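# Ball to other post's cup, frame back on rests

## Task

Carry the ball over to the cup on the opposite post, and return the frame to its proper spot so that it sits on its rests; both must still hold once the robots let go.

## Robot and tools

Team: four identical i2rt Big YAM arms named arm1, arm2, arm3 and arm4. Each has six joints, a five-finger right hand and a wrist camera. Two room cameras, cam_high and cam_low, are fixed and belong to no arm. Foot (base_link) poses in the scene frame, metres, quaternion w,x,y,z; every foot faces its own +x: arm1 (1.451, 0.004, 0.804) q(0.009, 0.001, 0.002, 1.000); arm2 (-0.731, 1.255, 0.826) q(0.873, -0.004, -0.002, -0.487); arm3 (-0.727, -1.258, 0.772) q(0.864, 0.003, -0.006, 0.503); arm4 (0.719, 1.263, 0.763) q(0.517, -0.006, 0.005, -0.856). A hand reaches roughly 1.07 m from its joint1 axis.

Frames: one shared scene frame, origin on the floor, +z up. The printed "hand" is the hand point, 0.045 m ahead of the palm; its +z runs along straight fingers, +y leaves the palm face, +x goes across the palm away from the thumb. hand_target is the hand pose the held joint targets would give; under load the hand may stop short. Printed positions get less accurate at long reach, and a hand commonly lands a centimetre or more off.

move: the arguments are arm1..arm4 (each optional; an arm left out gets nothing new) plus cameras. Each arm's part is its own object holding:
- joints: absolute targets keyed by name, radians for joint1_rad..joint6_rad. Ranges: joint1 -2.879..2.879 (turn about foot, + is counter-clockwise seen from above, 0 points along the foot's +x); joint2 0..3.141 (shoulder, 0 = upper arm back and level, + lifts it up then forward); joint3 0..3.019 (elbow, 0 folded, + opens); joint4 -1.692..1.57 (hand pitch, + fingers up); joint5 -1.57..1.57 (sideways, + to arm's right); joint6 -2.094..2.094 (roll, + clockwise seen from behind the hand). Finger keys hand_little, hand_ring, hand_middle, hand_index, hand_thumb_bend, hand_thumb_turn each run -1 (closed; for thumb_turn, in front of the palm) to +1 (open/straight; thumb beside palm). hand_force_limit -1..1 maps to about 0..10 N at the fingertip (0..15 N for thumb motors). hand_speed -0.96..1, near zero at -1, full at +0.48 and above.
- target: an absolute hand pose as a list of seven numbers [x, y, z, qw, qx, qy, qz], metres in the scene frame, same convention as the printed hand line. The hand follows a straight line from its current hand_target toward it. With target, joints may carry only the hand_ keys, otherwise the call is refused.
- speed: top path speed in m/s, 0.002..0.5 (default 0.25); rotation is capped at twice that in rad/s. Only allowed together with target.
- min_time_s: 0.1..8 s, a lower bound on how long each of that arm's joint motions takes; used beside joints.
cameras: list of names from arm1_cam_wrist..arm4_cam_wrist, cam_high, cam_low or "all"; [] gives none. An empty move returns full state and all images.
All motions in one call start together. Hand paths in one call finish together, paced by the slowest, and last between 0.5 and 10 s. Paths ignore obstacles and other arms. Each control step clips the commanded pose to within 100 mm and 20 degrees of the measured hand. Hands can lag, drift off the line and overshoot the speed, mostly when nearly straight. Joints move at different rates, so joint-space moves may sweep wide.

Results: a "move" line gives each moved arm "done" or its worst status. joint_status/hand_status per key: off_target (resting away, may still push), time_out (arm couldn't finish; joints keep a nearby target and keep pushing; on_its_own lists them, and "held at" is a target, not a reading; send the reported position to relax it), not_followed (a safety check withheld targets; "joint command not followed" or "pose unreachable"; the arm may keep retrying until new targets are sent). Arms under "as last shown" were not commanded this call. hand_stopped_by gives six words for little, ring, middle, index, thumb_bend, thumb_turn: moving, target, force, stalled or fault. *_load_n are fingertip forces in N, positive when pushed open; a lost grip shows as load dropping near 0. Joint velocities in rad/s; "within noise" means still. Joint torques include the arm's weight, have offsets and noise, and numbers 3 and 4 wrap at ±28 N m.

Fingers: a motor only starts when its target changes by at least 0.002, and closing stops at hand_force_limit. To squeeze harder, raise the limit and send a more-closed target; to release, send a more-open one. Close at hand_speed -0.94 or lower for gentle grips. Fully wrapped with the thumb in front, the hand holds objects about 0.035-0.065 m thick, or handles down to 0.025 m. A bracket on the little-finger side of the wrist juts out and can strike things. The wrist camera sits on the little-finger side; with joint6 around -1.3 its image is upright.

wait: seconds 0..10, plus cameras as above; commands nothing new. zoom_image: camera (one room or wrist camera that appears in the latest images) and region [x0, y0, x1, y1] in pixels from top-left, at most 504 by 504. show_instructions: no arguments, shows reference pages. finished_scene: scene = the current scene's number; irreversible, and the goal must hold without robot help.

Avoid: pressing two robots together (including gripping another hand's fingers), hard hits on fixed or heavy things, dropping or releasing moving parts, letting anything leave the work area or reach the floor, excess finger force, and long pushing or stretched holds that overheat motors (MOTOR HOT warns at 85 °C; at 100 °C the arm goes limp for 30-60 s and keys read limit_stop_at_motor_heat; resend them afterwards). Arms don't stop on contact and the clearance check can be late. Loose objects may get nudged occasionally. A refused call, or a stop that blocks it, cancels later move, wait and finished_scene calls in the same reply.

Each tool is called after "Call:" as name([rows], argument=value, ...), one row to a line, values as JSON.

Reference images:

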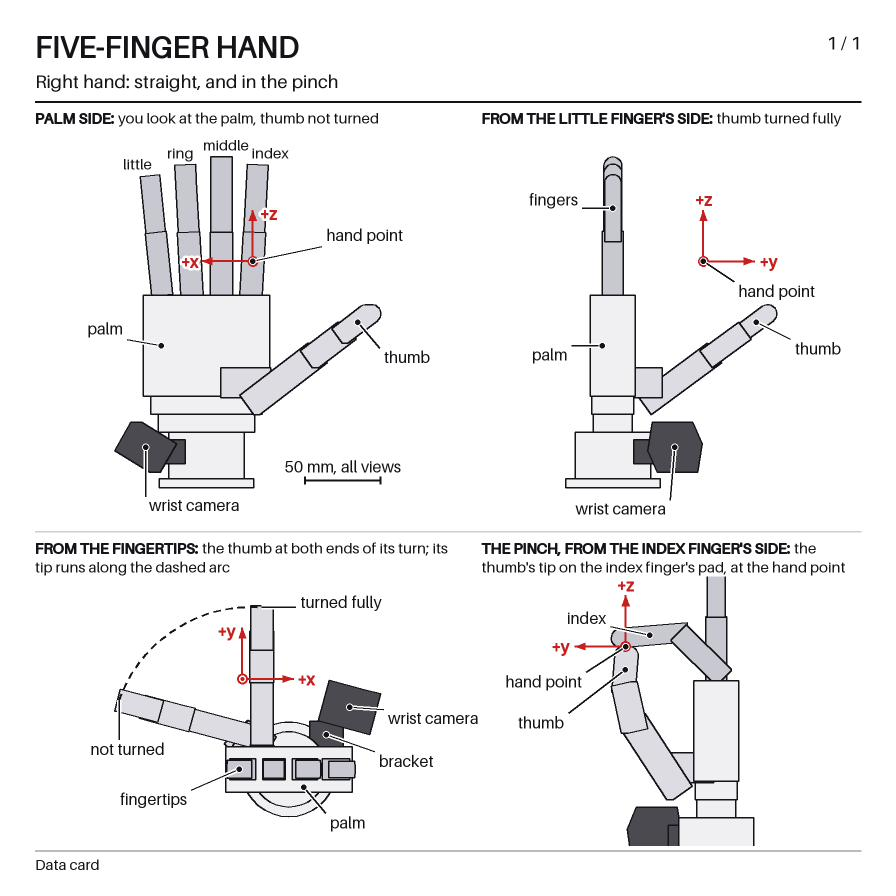

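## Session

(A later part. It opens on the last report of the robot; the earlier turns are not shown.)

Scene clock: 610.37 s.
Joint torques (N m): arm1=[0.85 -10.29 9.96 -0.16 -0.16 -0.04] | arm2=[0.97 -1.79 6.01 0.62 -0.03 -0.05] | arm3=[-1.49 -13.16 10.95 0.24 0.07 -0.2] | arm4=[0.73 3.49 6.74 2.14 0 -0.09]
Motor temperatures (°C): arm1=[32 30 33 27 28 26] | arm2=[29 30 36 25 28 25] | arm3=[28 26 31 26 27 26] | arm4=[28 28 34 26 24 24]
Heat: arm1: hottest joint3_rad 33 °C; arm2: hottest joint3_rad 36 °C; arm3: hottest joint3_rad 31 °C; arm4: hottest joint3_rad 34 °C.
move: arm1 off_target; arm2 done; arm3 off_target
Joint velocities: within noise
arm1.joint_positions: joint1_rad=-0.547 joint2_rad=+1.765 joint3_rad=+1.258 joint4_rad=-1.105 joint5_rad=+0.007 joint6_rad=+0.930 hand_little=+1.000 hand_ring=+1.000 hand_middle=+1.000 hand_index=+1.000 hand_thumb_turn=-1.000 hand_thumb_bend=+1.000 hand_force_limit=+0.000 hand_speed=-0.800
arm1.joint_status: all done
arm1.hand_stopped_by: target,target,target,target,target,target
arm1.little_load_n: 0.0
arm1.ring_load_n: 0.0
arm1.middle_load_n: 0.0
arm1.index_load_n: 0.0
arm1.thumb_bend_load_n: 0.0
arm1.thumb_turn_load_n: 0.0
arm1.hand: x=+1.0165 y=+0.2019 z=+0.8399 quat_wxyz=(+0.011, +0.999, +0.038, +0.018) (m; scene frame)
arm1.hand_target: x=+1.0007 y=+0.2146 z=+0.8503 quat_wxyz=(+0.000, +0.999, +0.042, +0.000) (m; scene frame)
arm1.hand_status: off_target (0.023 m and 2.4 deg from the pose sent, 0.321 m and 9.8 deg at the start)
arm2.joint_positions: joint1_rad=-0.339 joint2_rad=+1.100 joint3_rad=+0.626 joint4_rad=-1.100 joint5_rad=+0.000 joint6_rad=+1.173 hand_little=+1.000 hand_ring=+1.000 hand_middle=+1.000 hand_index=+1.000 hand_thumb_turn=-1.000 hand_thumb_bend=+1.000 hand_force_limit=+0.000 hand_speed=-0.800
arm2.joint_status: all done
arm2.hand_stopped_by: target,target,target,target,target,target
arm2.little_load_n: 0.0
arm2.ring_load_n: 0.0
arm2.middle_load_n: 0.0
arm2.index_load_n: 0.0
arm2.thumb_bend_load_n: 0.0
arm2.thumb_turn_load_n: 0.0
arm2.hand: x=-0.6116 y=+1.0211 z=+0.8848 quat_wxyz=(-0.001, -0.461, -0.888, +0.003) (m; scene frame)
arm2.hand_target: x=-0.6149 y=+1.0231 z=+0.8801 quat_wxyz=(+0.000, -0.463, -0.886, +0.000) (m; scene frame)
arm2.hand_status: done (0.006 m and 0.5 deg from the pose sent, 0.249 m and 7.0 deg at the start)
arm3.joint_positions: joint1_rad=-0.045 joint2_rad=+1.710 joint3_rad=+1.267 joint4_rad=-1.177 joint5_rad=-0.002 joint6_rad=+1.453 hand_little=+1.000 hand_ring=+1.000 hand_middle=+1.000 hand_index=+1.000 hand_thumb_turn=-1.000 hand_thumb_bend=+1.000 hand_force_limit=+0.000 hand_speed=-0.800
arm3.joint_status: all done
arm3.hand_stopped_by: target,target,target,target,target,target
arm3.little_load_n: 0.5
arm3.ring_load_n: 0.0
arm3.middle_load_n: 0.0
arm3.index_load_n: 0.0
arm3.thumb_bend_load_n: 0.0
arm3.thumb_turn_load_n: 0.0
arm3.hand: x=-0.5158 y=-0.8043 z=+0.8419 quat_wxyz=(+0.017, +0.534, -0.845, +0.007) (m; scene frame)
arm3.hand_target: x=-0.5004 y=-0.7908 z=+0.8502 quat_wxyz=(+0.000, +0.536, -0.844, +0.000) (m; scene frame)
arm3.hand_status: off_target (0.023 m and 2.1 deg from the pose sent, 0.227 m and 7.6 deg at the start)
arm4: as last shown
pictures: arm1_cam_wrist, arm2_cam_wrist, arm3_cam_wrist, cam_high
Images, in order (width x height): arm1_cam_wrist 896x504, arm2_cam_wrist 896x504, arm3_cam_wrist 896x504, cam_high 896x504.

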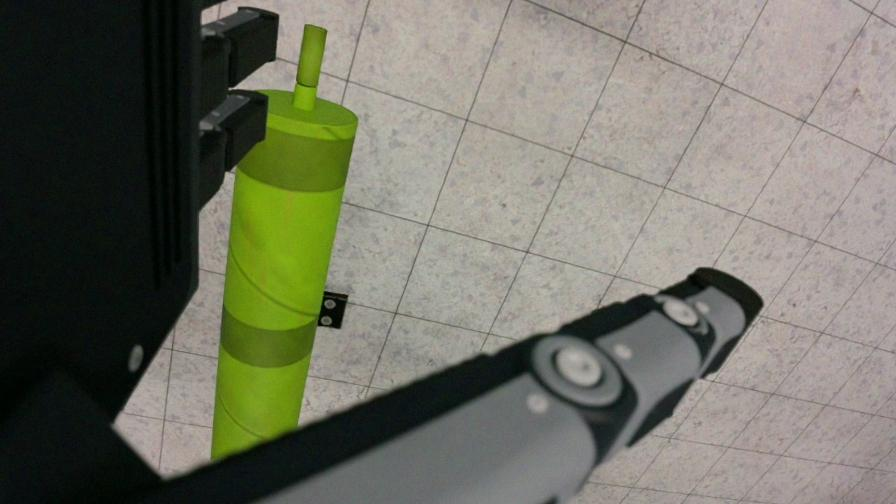

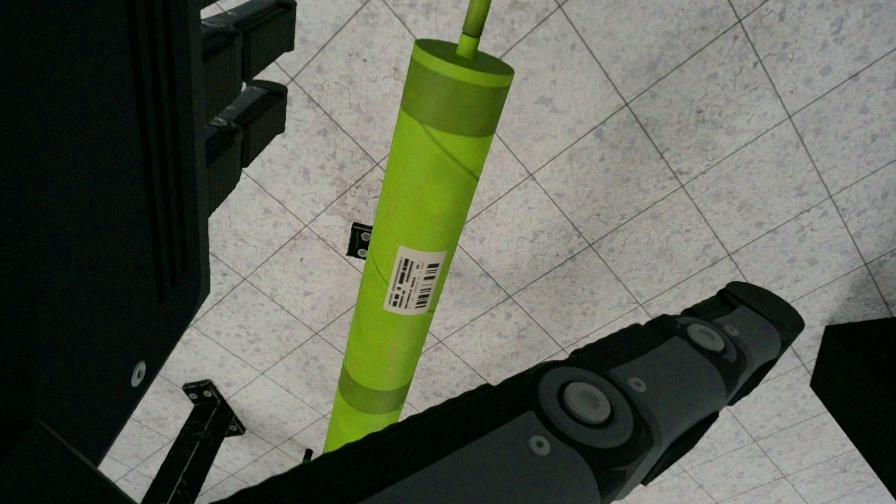

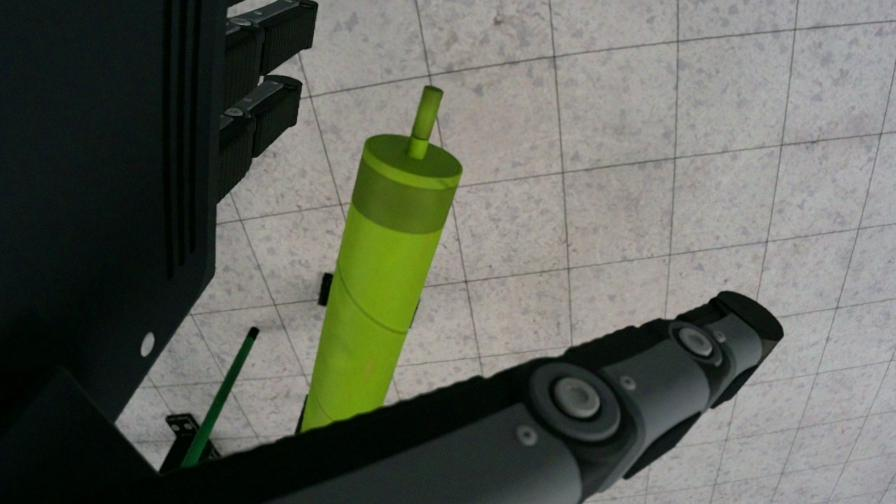

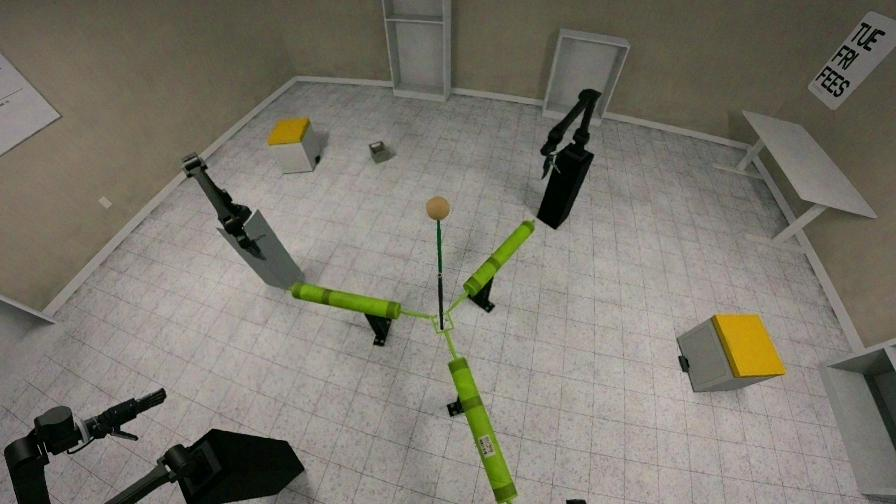

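Call:
move(arm1={"target": [0.985, 0.262, 0.65, 0, 0.9990, 0.0436, 0], "speed": 0.15}, arm2={"target": [-0.609, 1.055, 0.66, 0, 0.4617, 0.8870, 0], "speed": 0.15}, arm3={"target": [-0.497, -0.72, 0.65, 0, -0.5373, 0.8434, 0], "speed": 0.15}, cameras=["arm1_cam_wrist", "arm2_cam_wrist", "arm3_cam_wrist", "cam_low"])

Scene clock: 668.53 s.
Joint torques (N m): arm1=[0.56 -12.57 7.09 -0.01 -0.15 -0.05] | arm2=[2.55 -4.6 0.79 0.58 -0.01 0.07] | arm3=[0.15 -16.32 8.36 0.21 -0.03 0.09] | arm4=[0.67 3.37 6.72 2.13 0 -0.09]
Motor temperatures (°C): arm1=[32 31 33 27 27 26] | arm2=[28 30 36 25 27 25] | arm3=[28 27 32 26 27 26] | arm4=[28 28 34 26 24 24]
Heat: arm1: hottest joint3_rad 33 °C; arm2: hottest joint3_rad 36 °C; arm3: hottest joint3_rad 32 °C; arm4: hottest joint3_rad 34 °C.
move: arm1 off_target; arm2 done; arm3 off_target
Joint velocities: within noise
arm1.joint_positions: joint1_rad=-0.603 joint2_rad=+2.169 joint3_rad=+1.291 joint4_rad=-0.725 joint5_rad=+0.007 joint6_rad=+0.868 hand_little=+1.000 hand_ring=+1.000 hand_middle=+1.000 hand_index=+1.000 hand_thumb_turn=-1.000 hand_thumb_bend=+1.000 hand_force_limit=+0.000 hand_speed=-0.800
arm1.joint_status: not commanded
arm1.hand_stopped_by: target,target,target,target,target,target
arm1.little_load_n: 0.0
arm1.ring_load_n: 0.0
arm1.middle_load_n: 0.0
arm1.index_load_n: 0.0
arm1.thumb_bend_load_n: 0.0
arm1.thumb_turn_load_n: 0.0
arm1.hand: x=+0.9977 y=+0.2476 z=+0.6470 quat_wxyz=(+0.010, +0.999, +0.041, +0.014) (m; scene frame)
arm1.hand_target: x=+0.9856 y=+0.2618 z=+0.6503 quat_wxyz=(+0.000, +0.999, +0.043, +0.000) (m; scene frame)
arm1.hand_status: off_target (0.019 m and 2.0 deg from the pose sent, 0.202 m and 2.5 deg at the start)
arm2.joint_positions: joint1_rad=-0.306 joint2_rad=+1.806 joint3_rad=+0.345 joint4_rad=-0.113 joint5_rad=+0.000 joint6_rad=+1.212 hand_little=+1.000 hand_ring=+1.000 hand_middle=+1.000 hand_index=+1.000 hand_thumb_turn=-1.000 hand_thumb_bend=+1.000 hand_force_limit=+0.000 hand_speed=-0.800
arm2.joint_status: not commanded
arm2.hand_stopped_by: target,target,target,target,target,target
arm2.little_load_n: 0.0
arm2.ring_load_n: 0.0
arm2.middle_load_n: 0.0
arm2.index_load_n: 0.5
arm2.thumb_bend_load_n: 0.0
arm2.thumb_turn_load_n: 0.0
arm2.hand: x=-0.6116 y=+1.0520 z=+0.6630 quat_wxyz=(-0.001, -0.464, -0.886, +0.003) (m; scene frame)
arm2.hand_target: x=-0.6091 y=+1.0549 z=+0.6602 quat_wxyz=(+0.000, -0.462, -0.887, +0.000) (m; scene frame)
arm2.hand_status: done (0.005 m and 0.4 deg from the pose sent, 0.227 m and 0.4 deg at the start)
arm3.joint_positions: joint1_rad=-0.003 joint2_rad=+2.134 joint3_rad=+1.331 joint4_rad=-0.808 joint5_rad=-0.002 joint6_rad=+1.482 hand_little=+1.000 hand_ring=+1.000 hand_middle=+1.000 hand_index=+1.000 hand_thumb_turn=-1.000 hand_thumb_bend=+1.000 hand_force_limit=+0.000 hand_speed=-0.800
arm3.joint_status: not commanded
arm3.hand_stopped_by: target,target,target,target,target,target
arm3.little_load_n: 0.0
arm3.ring_load_n: 0.0
arm3.middle_load_n: 0.0
arm3.index_load_n: 0.0
arm3.thumb_bend_load_n: 0.0
arm3.thumb_turn_load_n: 0.5
arm3.hand: x=-0.5012 y=-0.7382 z=+0.6503 quat_wxyz=(+0.012, +0.539, -0.842, +0.005) (m; scene frame)
arm3.hand_target: x=-0.4974 y=-0.7205 z=+0.6504 quat_wxyz=(+0.000, +0.537, -0.843, +0.000) (m; scene frame)
arm3.hand_status: off_target (0.019 m and 1.6 deg from the pose sent, 0.210 m and 2.1 deg at the start)
arm4: as last shown
arm4.ring_load_n: 0.5
pictures: arm1_cam_wrist, arm2_cam_wrist, arm3_cam_wrist, cam_low
Images, in order (width x height): arm1_cam_wrist 896x504, arm2_cam_wrist 896x504, arm3_cam_wrist 896x504, cam_low 896x504.

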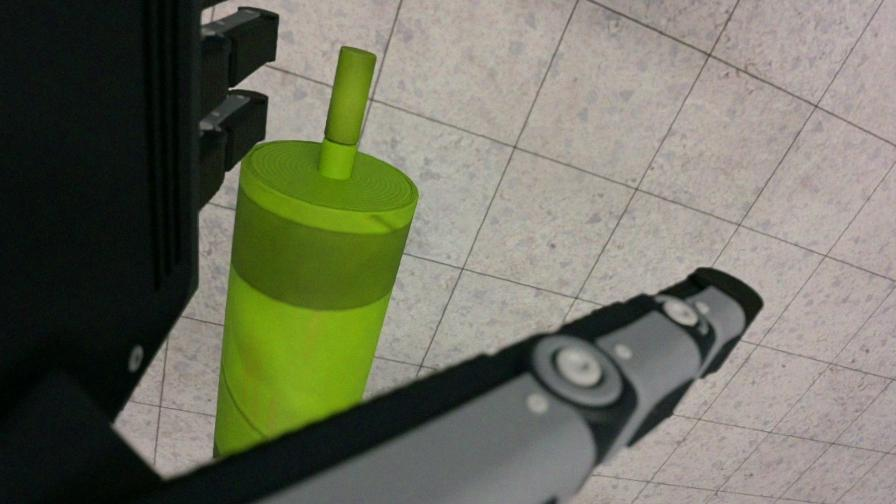

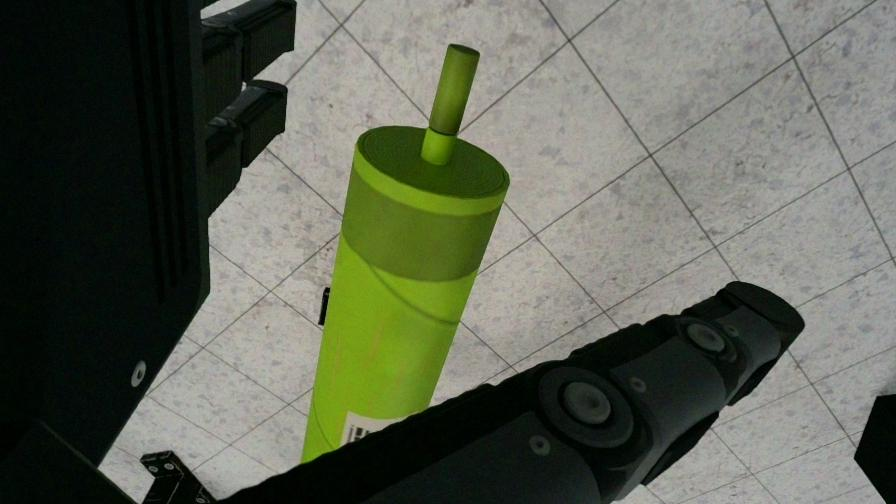

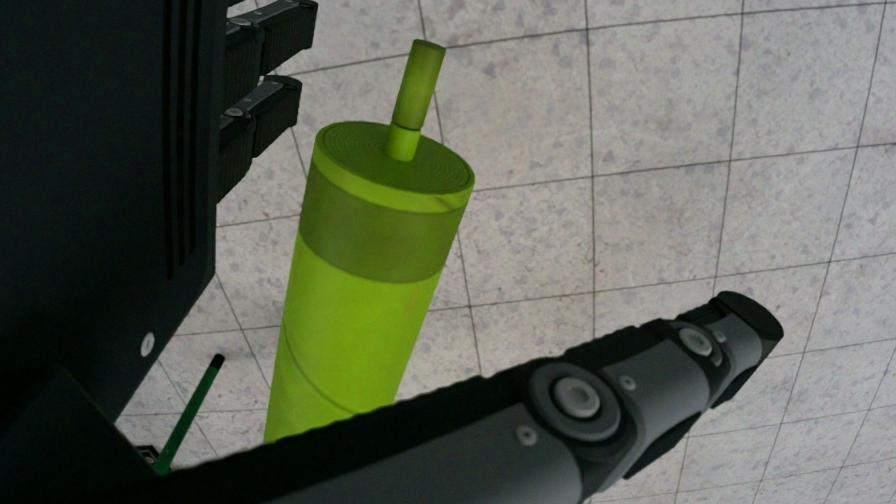

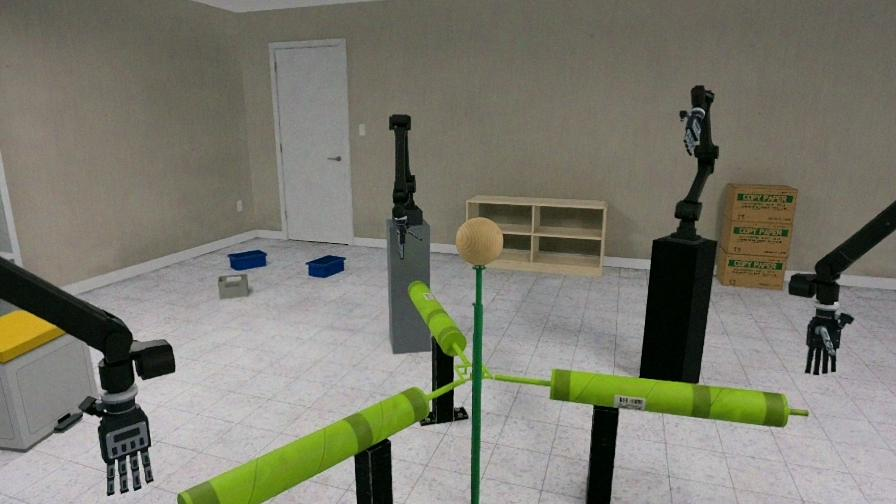

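Call:
move(arm1={"target": [0.946, 0.284, 0.565, -0.010, 0.9988, 0.0462, -0.014], "speed": 0.1}, arm2={"target": [-0.577, 1.035, 0.540, 0, 0.4617, 0.8870, 0], "speed": 0.1}, arm3={"target": [-0.470, -0.69, 0.539, 0.012, -0.536, 0.844, 0.005], "speed": 0.1}, cameras=["arm1_cam_wrist", "arm2_cam_wrist", "arm3_cam_wrist"])

Scene clock: 736.80 s.
Joint torques (N m): arm1=[1.08 -13.92 6.67 0.05 -0.17 -0.03] | arm2=[2.49 -7.88 -1.2 0.55 0 0.11] | arm3=[-1.49 -19.02 7.53 0.35 0.06 -0.05] | arm4=[0.67 3.43 6.75 2.13 0 -0.09]
Motor temperatures (°C): arm1=[32 32 33 27 27 26] | arm2=[28 30 34 24 27 25] | arm3=[28 27 33 26 27 26] | arm4=[28 28 34 26 24 24]
Heat: arm1: hottest joint3_rad 33 °C; arm2: hottest joint3_rad 34 °C; arm3: hottest joint3_rad 33 °C; arm4: hottest joint3_rad 34 °C.
move: arm1 off_target; arm2 done; arm3 off_target
Joint velocities: within noise
arm1.joint_positions: joint1_rad=-0.603 joint2_rad=+2.396 joint3_rad=+1.458 joint4_rad=-0.626 joint5_rad=+0.005 joint6_rad=+0.868 hand_little=+1.000 hand_ring=+1.000 hand_middle=+1.000 hand_index=+1.000 hand_thumb_turn=-1.000 hand_thumb_bend=+1.000 hand_force_limit=+0.000 hand_speed=-0.800
arm1.joint_status: not commanded
arm1.hand_stopped_by: target,target,target,target,target,target
arm1.little_load_n: 0.0
arm1.ring_load_n: 0.0
arm1.middle_load_n: 0.0
arm1.index_load_n: 0.0
arm1.thumb_bend_load_n: 0.0
arm1.thumb_turn_load_n: 0.0
arm1.hand: x=+0.9591 y=+0.2744 z=+0.5644 quat_wxyz=(-0.002, +0.999, +0.041, -0.001) (m; scene frame)
arm1.hand_target: x=+0.9464 y=+0.2839 z=+0.5654 quat_wxyz=(-0.010, +0.999, +0.046, -0.014) (m; scene frame)
arm1.hand_status: off_target (0.016 m and 1.8 deg from the pose sent, 0.103 m and 3.9 deg at the start)
arm2.joint_positions: joint1_rad=-0.199 joint2_rad=+2.338 joint3_rad=+0.533 joint4_rad=+0.225 joint5_rad=-0.001 joint6_rad=+1.319 hand_little=+1.000 hand_ring=+1.000 hand_middle=+1.000 hand_index=+1.000 hand_thumb_turn=-1.000 hand_thumb_bend=+1.000 hand_force_limit=+0.000 hand_speed=-0.800
arm2.joint_status: not commanded
arm2.hand_stopped_by: target,target,target,target,target,target
arm2.little_load_n: 0.0
arm2.ring_load_n: 0.0
arm2.middle_load_n: 0.0
arm2.index_load_n: 0.0
arm2.thumb_bend_load_n: 0.0
arm2.thumb_turn_load_n: 0.0
arm2.hand: x=-0.5805 y=+1.0343 z=+0.5443 quat_wxyz=(+0.001, -0.464, -0.886, +0.000) (m; scene frame)
arm2.hand_target: x=-0.5771 y=+1.0350 z=+0.5401 quat_wxyz=(+0.000, -0.462, -0.887, +0.000) (m; scene frame)
arm2.hand_status: done (0.006 m and 0.3 deg from the pose sent, 0.129 m and 0.4 deg at the start)
arm3.joint_positions: joint1_rad=-0.003 joint2_rad=+2.403 joint3_rad=+1.487 joint4_rad=-0.661 joint5_rad=-0.001 joint6_rad=+1.482 hand_little=+1.000 hand_ring=+1.000 hand_middle=+1.000 hand_index=+1.000 hand_thumb_turn=-1.000 hand_thumb_bend=+1.000 hand_force_limit=+0.000 hand_speed=-0.800
arm3.joint_status: not commanded
arm3.hand_stopped_by: target,target,target,target,target,target
arm3.little_load_n: 0.0
arm3.ring_load_n: 0.0
arm3.middle_load_n: 0.0
arm3.index_load_n: 0.0
arm3.thumb_bend_load_n: 0.0
arm3.thumb_turn_load_n: 0.0
arm3.hand: x=-0.4795 y=-0.7005 z=+0.5435 quat_wxyz=(-0.002, +0.539, -0.842, -0.002) (m; scene frame)
arm3.hand_target: x=-0.4703 y=-0.6904 z=+0.5394 quat_wxyz=(-0.012, +0.536, -0.844, -0.005) (m; scene frame)
arm3.hand_status: off_target (0.015 m and 1.2 deg from the pose sent, 0.125 m and 3.1 deg at the start)
arm4: as last shown
arm4.ring_load_n: 0.0
pictures: arm1_cam_wrist, arm2_cam_wrist, arm3_cam_wrist
Images, in order (width x height): arm1_cam_wrist 896x504, arm2_cam_wrist 896x504, arm3_cam_wrist 896x504.

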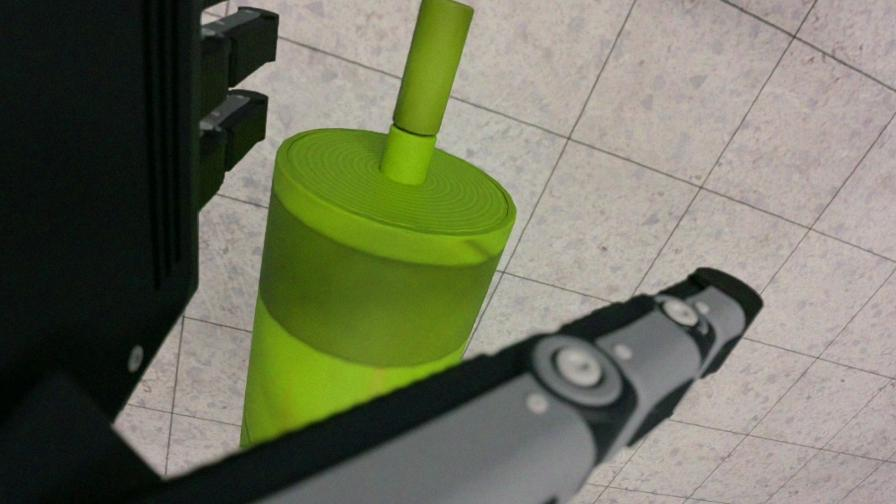

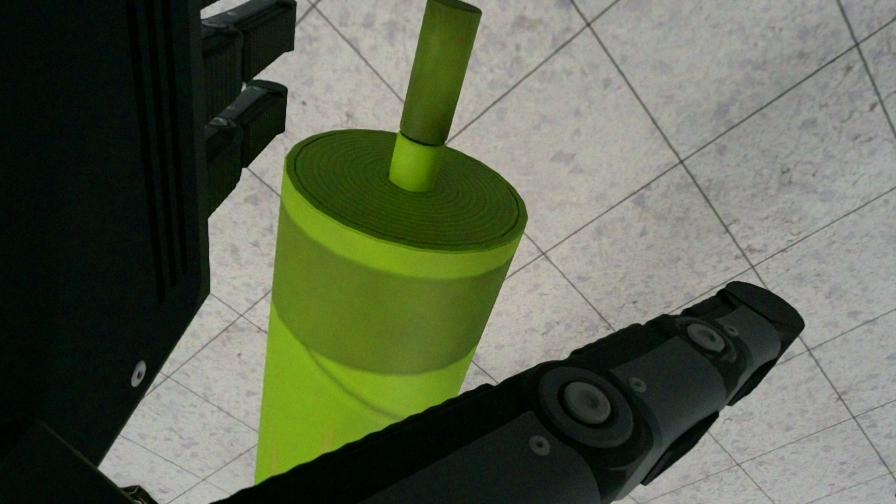

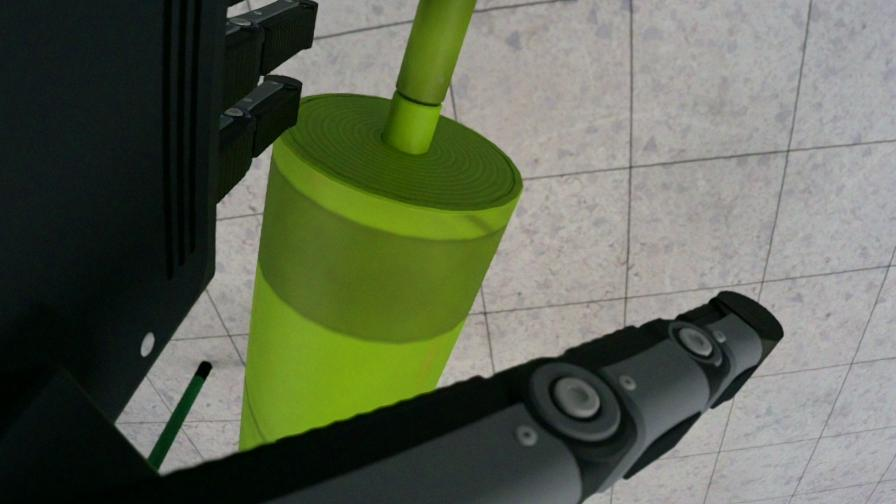

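Call:
move(arm1={"target": [0.940, 0.2735, 0.4855, -0.010, 0.9987, 0.0505, -0.014], "speed": 0.08}, arm2={"target": [-0.565, 1.0264, 0.462, 0, 0.4617, 0.8870, 0], "speed": 0.08}, arm3={"target": [-0.466, -0.69, 0.462, 0.012, -0.536, 0.844, 0.005], "speed": 0.08}, cameras=["arm1_cam_wrist", "arm2_cam_wrist", "arm3_cam_wrist"])

Scene clock: 767.80 s.
Joint torques (N m): arm1=[1.9 -14.27 5.74 0.08 -0.16 0.11] | arm2=[2.84 -9.29 -1.73 0.62 -0.02 0.07] | arm3=[-1.67 -19.66 6.87 0.43 0.05 -0.04] | arm4=[0.67 3.43 6.74 2.13 0 -0.09]
Motor temperatures (°C): arm1=[32 33 33 27 27 26] | arm2=[28 30 33 24 27 25] | arm3=[28 29 32 26 27 26] | arm4=[28 28 34 26 24 24]
Heat: arm1: hottest joint2_rad 33 °C; arm2: hottest joint3_rad 33 °C; arm3: hottest joint3_rad 32 °C; arm4: hottest joint3_rad 34 °C.
move: arm1 off_target; arm2 done; arm3 off_target
Joint velocities: within noise
arm1.joint_positions: joint1_rad=-0.593 joint2_rad=+2.568 joint3_rad=+1.537 joint4_rad=-0.531 joint5_rad=+0.005 joint6_rad=+0.868 hand_little=+1.000 hand_ring=+1.000 hand_middle=+1.000 hand_index=+1.000 hand_thumb_turn=-1.000 hand_thumb_bend=+1.000 hand_force_limit=+0.000 hand_speed=-0.800
arm1.joint_status: not commanded
arm1.hand_stopped_by: target,target,target,target,target,target
arm1.little_load_n: 0.0
arm1.ring_load_n: 0.0
arm1.middle_load_n: 0.0
arm1.index_load_n: 0.0
arm1.thumb_bend_load_n: 0.0
arm1.thumb_turn_load_n: 0.5
arm1.hand: x=+0.9550 y=+0.2698 z=+0.4861 quat_wxyz=(-0.002, +0.999, +0.046, -0.002) (m; scene frame)
arm1.hand_target: x=+0.9402 y=+0.2733 z=+0.4859 quat_wxyz=(-0.010, +0.999, +0.050, -0.014) (m; scene frame)
arm1.hand_status: off_target (0.015 m and 1.7 deg from the pose sent, 0.081 m and 2.0 deg at the start)
arm2.joint_positions: joint1_rad=-0.167 joint2_rad=+2.597 joint3_rad=+0.698 joint4_rad=+0.318 joint5_rad=-0.002 joint6_rad=+1.352 hand_little=+1.000 hand_ring=+1.000 hand_middle=+1.000 hand_index=+1.000 hand_thumb_turn=-1.000 hand_thumb_bend=+1.000 hand_force_limit=+0.000 hand_speed=-0.800
arm2.joint_status: not commanded
arm2.hand_stopped_by: target,target,target,target,target,target
arm2.little_load_n: 0.0
arm2.ring_load_n: 0.0
arm2.middle_load_n: 0.0
arm2.index_load_n: 0.0
arm2.thumb_bend_load_n: 0.0
arm2.thumb_turn_load_n: 0.0
arm2.hand: x=-0.5682 y=+1.0244 z=+0.4670 quat_wxyz=(+0.001, -0.464, -0.886, +0.000) (m; scene frame)
arm2.hand_target: x=-0.5651 y=+1.0266 z=+0.4621 quat_wxyz=(+0.000, -0.462, -0.887, +0.000) (m; scene frame)
arm2.hand_status: done (0.006 m and 0.3 deg from the pose sent, 0.084 m and 0.3 deg at the start)
arm3.joint_positions: joint1_rad=-0.003 joint2_rad=+2.569 joint3_rad=+1.569 joint4_rad=-0.574 joint5_rad=-0.001 joint6_rad=+1.482 hand_little=+1.000 hand_ring=+1.000 hand_middle=+1.000 hand_index=+1.000 hand_thumb_turn=-1.000 hand_thumb_bend=+1.000 hand_force_limit=+0.000 hand_speed=-0.800
arm3.joint_status: not commanded
arm3.hand_stopped_by: target,target,target,target,target,target
arm3.little_load_n: -0.5
arm3.ring_load_n: 0.0
arm3.middle_load_n: 0.0
arm3.index_load_n: 0.0
arm3.thumb_bend_load_n: 0.0
arm3.thumb_turn_load_n: 0.0
arm3.hand: x=-0.4769 y=-0.6959 z=+0.4691 quat_wxyz=(-0.004, +0.539, -0.842, -0.003) (m; scene frame)
arm3.hand_target: x=-0.4662 y=-0.6903 z=+0.4624 quat_wxyz=(-0.012, +0.536, -0.844, -0.005) (m; scene frame)
arm3.hand_status: off_target (0.014 m and 1.0 deg from the pose sent, 0.083 m and 1.2 deg at the start)
arm4: as last shown
pictures: arm1_cam_wrist, arm2_cam_wrist, arm3_cam_wrist
Images, in order (width x height): arm1_cam_wrist 896x504, arm2_cam_wrist 896x504, arm3_cam_wrist 896x504.

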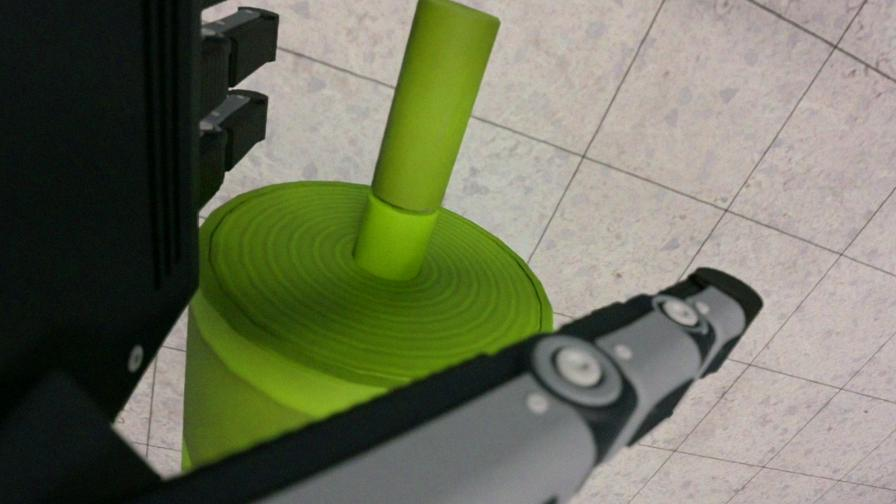

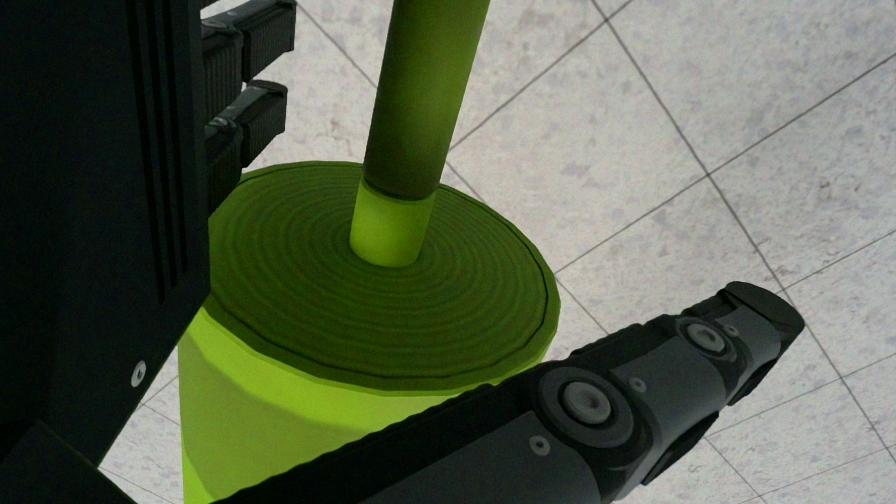

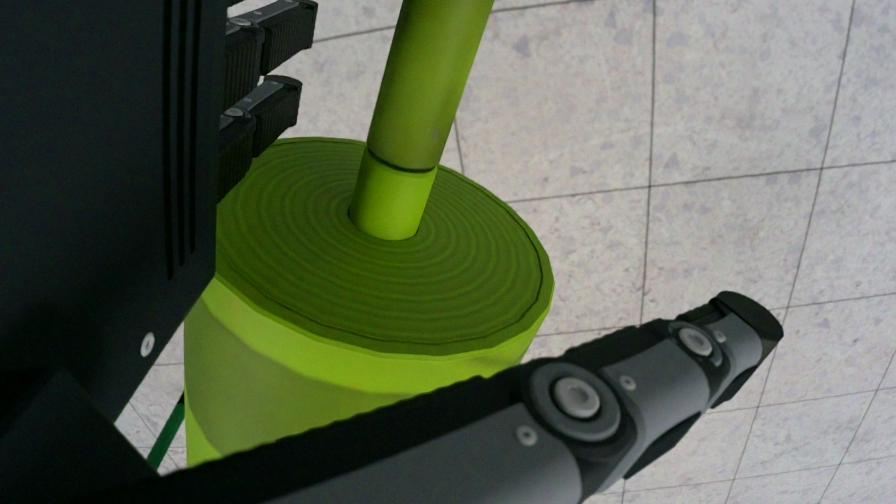

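Call:
move(arm1={"target": [0.940, 0.2735, 0.5455, -0.010, 0.9987, 0.0505, -0.014], "speed": 0.1, "joints": {"hand_index": 0, "hand_speed": -0.5}}, arm2={"target": [-0.565, 1.0264, 0.522, 0, 0.4617, 0.8870, 0], "speed": 0.1, "joints": {"hand_index": 0, "hand_speed": -0.5}}, arm3={"target": [-0.466, -0.69, 0.522, 0.012, -0.536, 0.844, 0.005], "speed": 0.1, "joints": {"hand_index": 0, "hand_speed": -0.5}}, cameras=["arm1_cam_wrist", "arm2_cam_wrist", "arm3_cam_wrist"])

Call:
move(arm1={"joints": {"hand_index": -0.5, "hand_middle": 0.0}}, arm2={"joints": {"hand_index": -0.5, "hand_middle": 0.0}}, arm3={"joints": {"hand_index": -0.5, "hand_middle": 0.0}}, cameras=["arm1_cam_wrist", "arm2_cam_wrist", "arm3_cam_wrist"])

Scene clock: 794.13 s.
Joint torques (N m): arm1=[1.85 -16.62 3.52 -0.54 -0.15 0.11] | arm2=[2.2 -11.81 -3.37 -0.05 0 0.08] | arm3=[-1.73 -22.01 4.4 -0.09 -0.2 -0.07] | arm4=[0.62 3.43 6.72 2.11 0 -0.08]
Motor temperatures (°C): arm1=[32 33 33 27 27 26] | arm2=[28 30 33 24 27 25] | arm3=[28 28 32 26 27 26] | arm4=[28 28 34 26 24 24]
Heat: arm1: hottest joint2_rad 33 °C; arm2: hottest joint3_rad 33 °C; arm3: hottest joint3_rad 32 °C; arm4: hottest joint3_rad 34 °C.
move: arm1 off_target; arm2 off_target; arm3 done
Joint velocities: within noise
arm1.joint_positions: joint1_rad=-0.592 joint2_rad=+2.473 joint3_rad=+1.507 joint4_rad=-0.581 joint5_rad=+0.005 joint6_rad=+0.868 hand_little=+1.000 hand_ring=+1.000 hand_middle=+1.000 hand_index=+0.000 hand_thumb_turn=-1.000 hand_thumb_bend=+1.000 hand_force_limit=+0.000 hand_speed=-0.500
arm1.joint_status: all done
arm1.hand_stopped_by: target,target,target,target,target,target
arm1.little_load_n: 0.0
arm1.ring_load_n: 0.0
arm1.middle_load_n: 0.5
arm1.index_load_n: 0.0
arm1.thumb_bend_load_n: -0.5
arm1.thumb_turn_load_n: 0.0
arm1.hand: x=+0.9468 y=+0.2752 z=+0.5329 quat_wxyz=(-0.007, +0.999, +0.047, -0.009) (m; scene frame)
arm1.hand_target: x=+0.9401 y=+0.2733 z=+0.5452 quat_wxyz=(-0.010, +0.999, +0.050, -0.014) (m; scene frame)
arm1.hand_status: off_target (0.014 m and 0.8 deg from the pose sent, 0.061 m and 1.7 deg at the start)
arm2.joint_positions: joint1_rad=-0.166 joint2_rad=+2.425 joint3_rad=+0.616 joint4_rad=+0.241 joint5_rad=-0.002 joint6_rad=+1.353 hand_little=+1.000 hand_ring=+1.000 hand_middle=+1.000 hand_index=+0.502 hand_thumb_turn=-1.000 hand_thumb_bend=+1.000 hand_force_limit=+0.000 hand_speed=-0.500
arm2.joint_status: hand_index off_target (ended at +0.502, target +0.000); the others done
arm2.hand_stopped_by: target,target,target,force,target,target
arm2.little_load_n: 0.0
arm2.ring_load_n: 0.0
arm2.middle_load_n: 0.0
arm2.index_load_n: 0.0
arm2.thumb_bend_load_n: 0.0
arm2.thumb_turn_load_n: 0.0
arm2.hand: x=-0.5652 y=+1.0179 z=+0.5172 quat_wxyz=(-0.004, -0.464, -0.886, +0.005) (m; scene frame)
arm2.hand_target: x=-0.5651 y=+1.0263 z=+0.5217 quat_wxyz=(+0.000, -0.462, -0.887, +0.000) (m; scene frame)
arm2.hand_status: done (0.010 m and 0.8 deg from the pose sent, 0.055 m and 0.3 deg at the start)
arm3.joint_positions: joint1_rad=-0.006 joint2_rad=+2.473 joint3_rad=+1.546 joint4_rad=-0.629 joint5_rad=+0.005 joint6_rad=+1.482 hand_little=+1.000 hand_ring=+1.000 hand_middle=+1.000 hand_index=+0.000 hand_thumb_turn=-1.000 hand_thumb_bend=+1.000 hand_force_limit=+0.000 hand_speed=-0.500
arm3.joint_status: all done
arm3.hand_stopped_by: target,target,target,target,target,target
arm3.little_load_n: 0.0
arm3.ring_load_n: 0.0
arm3.middle_load_n: 0.0
arm3.index_load_n: 0.0
arm3.thumb_bend_load_n: 0.0
arm3.thumb_turn_load_n: 0.0
arm3.hand: x=-0.4687 y=-0.6879 z=+0.5182 quat_wxyz=(-0.013, +0.538, -0.843, -0.004) (m; scene frame)
arm3.hand_target: x=-0.4659 y=-0.6900 z=+0.5219 quat_wxyz=(-0.012, +0.536, -0.844, -0.005) (m; scene frame)
arm3.hand_status: done (0.005 m and 0.3 deg from the pose sent, 0.054 m and 1.0 deg at the start)
arm4: as last shown
pictures: arm1_cam_wrist, arm2_cam_wrist, arm3_cam_wrist
Images, in order (width x height): arm1_cam_wrist 896x504, arm2_cam_wrist 896x504, arm3_cam_wrist 896x504.

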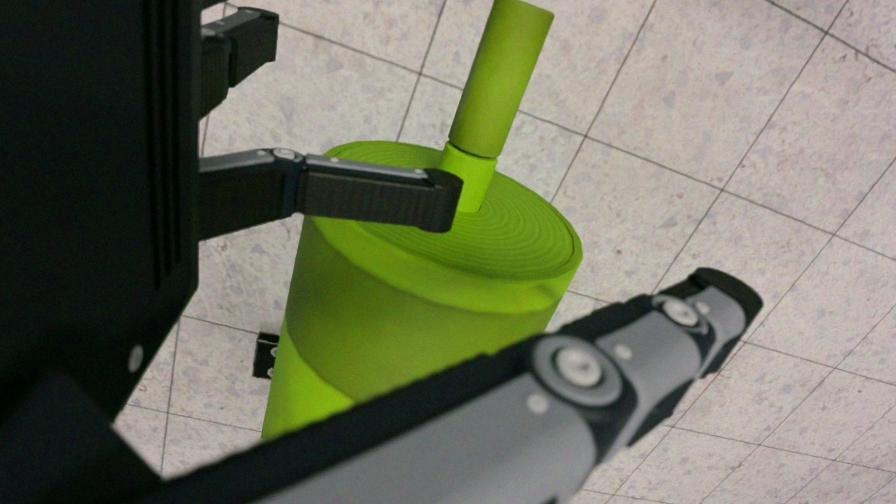

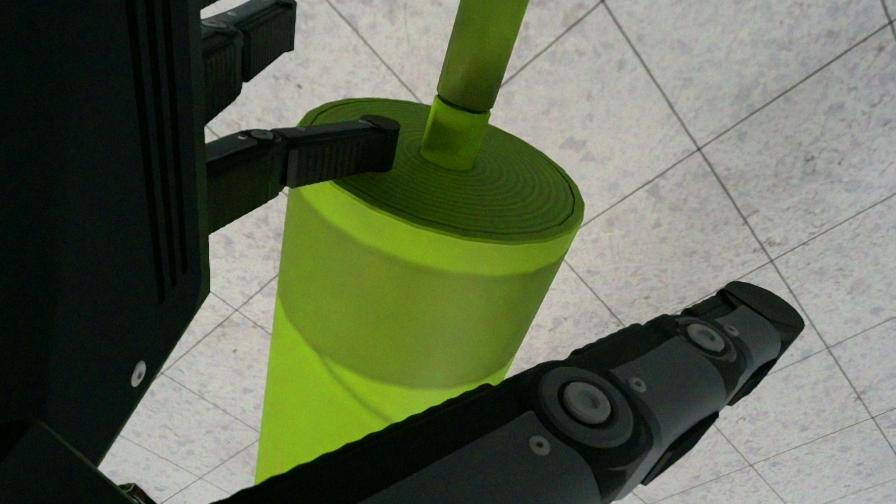

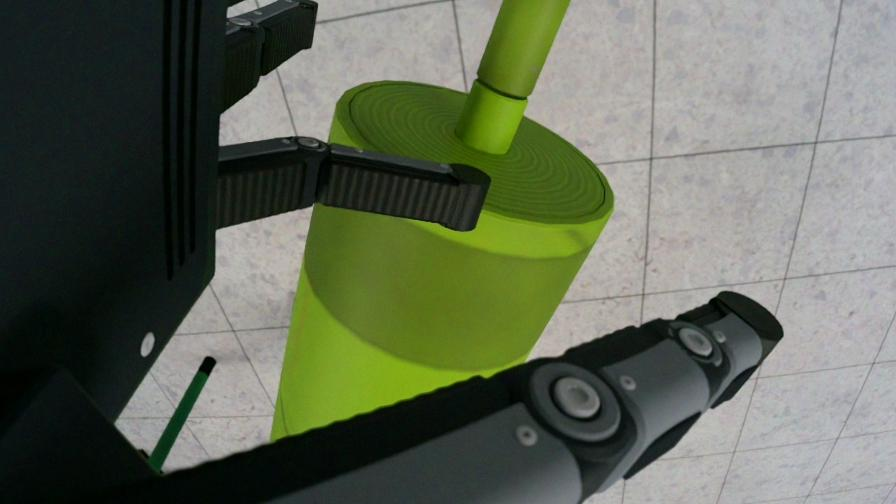

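Scene clock: 795.33 s.
Joint torques (N m): arm1=[1.85 -16.56 3.54 -0.58 -0.16 0.11] | arm2=[2.49 -11.52 -3.41 -0.13 -0.04 0.09] | arm3=[-1.32 -21.95 4.4 -0.03 -0.19 -0.04] | arm4=[0.62 3.43 6.74 2.13 0 -0.08]
Motor temperatures (°C): arm1=[32 33 33 27 27 26] | arm2=[28 30 33 24 27 25] | arm3=[28 28 32 26 27 26] | arm4=[28 28 34 26 24 24]
Heat: arm1: hottest joint2_rad 33 °C; arm2: hottest joint3_rad 33 °C; arm3: hottest joint3_rad 32 °C; arm4: hottest joint3_rad 34 °C.
move: arm1 done; arm2 done; arm3 done
Joint velocities: within noise
arm1.joint_positions: joint1_rad=-0.592 joint2_rad=+2.473 joint3_rad=+1.507 joint4_rad=-0.581 joint5_rad=+0.005 joint6_rad=+0.868 hand_little=+1.000 hand_ring=+1.000 hand_middle=+0.000 hand_index=-0.500 hand_thumb_turn=-1.000 hand_thumb_bend=+1.000 hand_force_limit=+0.000 hand_speed=-0.500
arm1.joint_status: all done
arm1.hand_stopped_by: target,target,target,target,target,target
arm1.little_load_n: 0.0
arm1.ring_load_n: 0.0
arm1.middle_load_n: 0.5
arm1.index_load_n: 0.0
arm1.thumb_bend_load_n: 0.0
arm1.thumb_turn_load_n: 0.0
arm1.hand: x=+0.9468 y=+0.2752 z=+0.5329 quat_wxyz=(-0.007, +0.999, +0.047, -0.009) (m; scene frame)
arm1.hand_target: x=+0.9401 y=+0.2733 z=+0.5452 quat_wxyz=(-0.010, +0.999, +0.050, -0.014) (m; scene frame)
arm1.hand_status: not commanded
arm2.joint_positions: joint1_rad=-0.166 joint2_rad=+2.425 joint3_rad=+0.616 joint4_rad=+0.241 joint5_rad=-0.002 joint6_rad=+1.353 hand_little=+1.000 hand_ring=+1.000 hand_middle=+0.000 hand_index=-0.500 hand_thumb_turn=-1.000 hand_thumb_bend=+1.000 hand_force_limit=+0.000 hand_speed=-0.500
arm2.joint_status: all done
arm2.hand_stopped_by: target,target,target,target,target,target
arm2.little_load_n: 0.0
arm2.ring_load_n: 0.0
arm2.middle_load_n: 0.0
arm2.index_load_n: 0.0
arm2.thumb_bend_load_n: 0.0
arm2.thumb_turn_load_n: 0.0
arm2.hand: x=-0.5652 y=+1.0180 z=+0.5172 quat_wxyz=(-0.004, -0.464, -0.886, +0.004) (m; scene frame)
arm2.hand_target: x=-0.5650 y=+1.0264 z=+0.5218 quat_wxyz=(+0.000, -0.462, -0.887, +0.000) (m; scene frame)
arm2.hand_status: not commanded
arm3.joint_positions: joint1_rad=-0.006 joint2_rad=+2.473 joint3_rad=+1.546 joint4_rad=-0.629 joint5_rad=+0.005 joint6_rad=+1.482 hand_little=+1.000 hand_ring=+1.000 hand_middle=+0.000 hand_index=-0.500 hand_thumb_turn=-1.000 hand_thumb_bend=+1.000 hand_force_limit=+0.000 hand_speed=-0.500
arm3.joint_status: all done
arm3.hand_stopped_by: target,target,target,target,target,target
arm3.little_load_n: 0.0
arm3.ring_load_n: 0.0
arm3.middle_load_n: 0.0
arm3.index_load_n: 0.0
arm3.thumb_bend_load_n: 0.0
arm3.thumb_turn_load_n: 0.0
arm3.hand: x=-0.4687 y=-0.6879 z=+0.5182 quat_wxyz=(-0.013, +0.538, -0.843, -0.004) (m; scene frame)
arm3.hand_target: x=-0.4659 y=-0.6900 z=+0.5219 quat_wxyz=(-0.012, +0.536, -0.844, -0.005) (m; scene frame)
arm3.hand_status: not commanded
arm4: as last shown
pictures: arm1_cam_wrist, arm2_cam_wrist, arm3_cam_wrist
Images, in order (width x height): arm1_cam_wrist 896x504, arm2_cam_wrist 896x504, arm3_cam_wrist 896x504.

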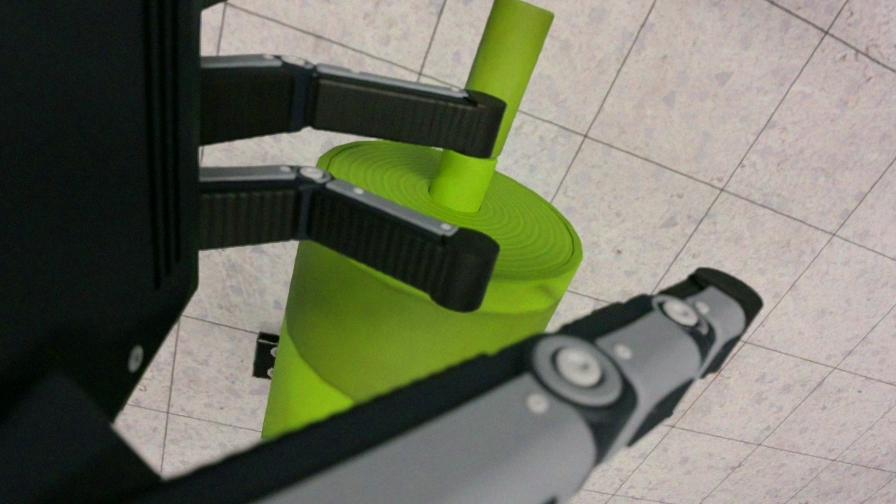

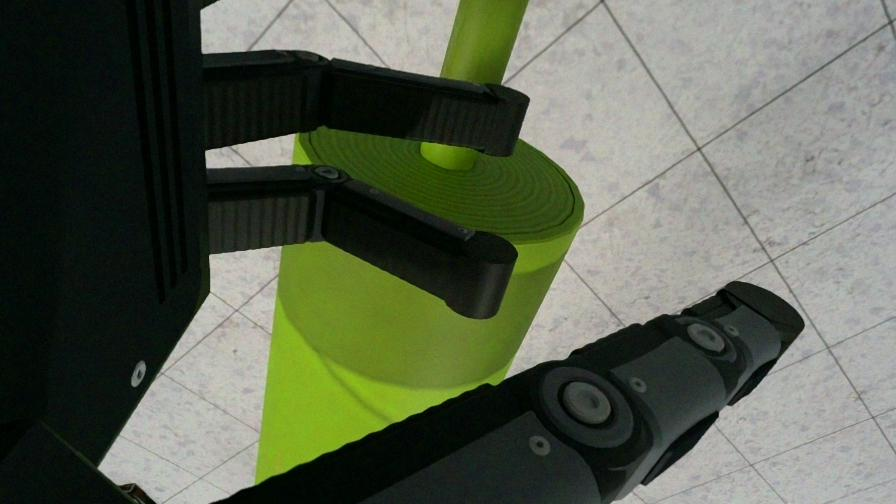

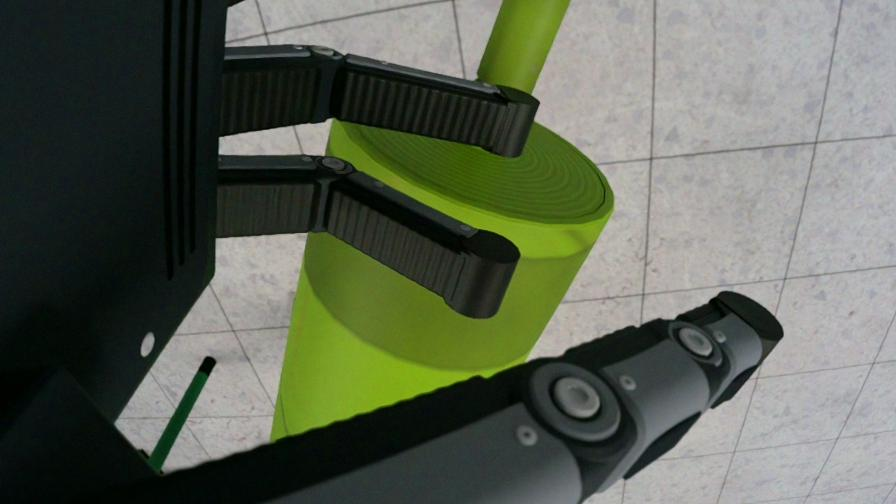

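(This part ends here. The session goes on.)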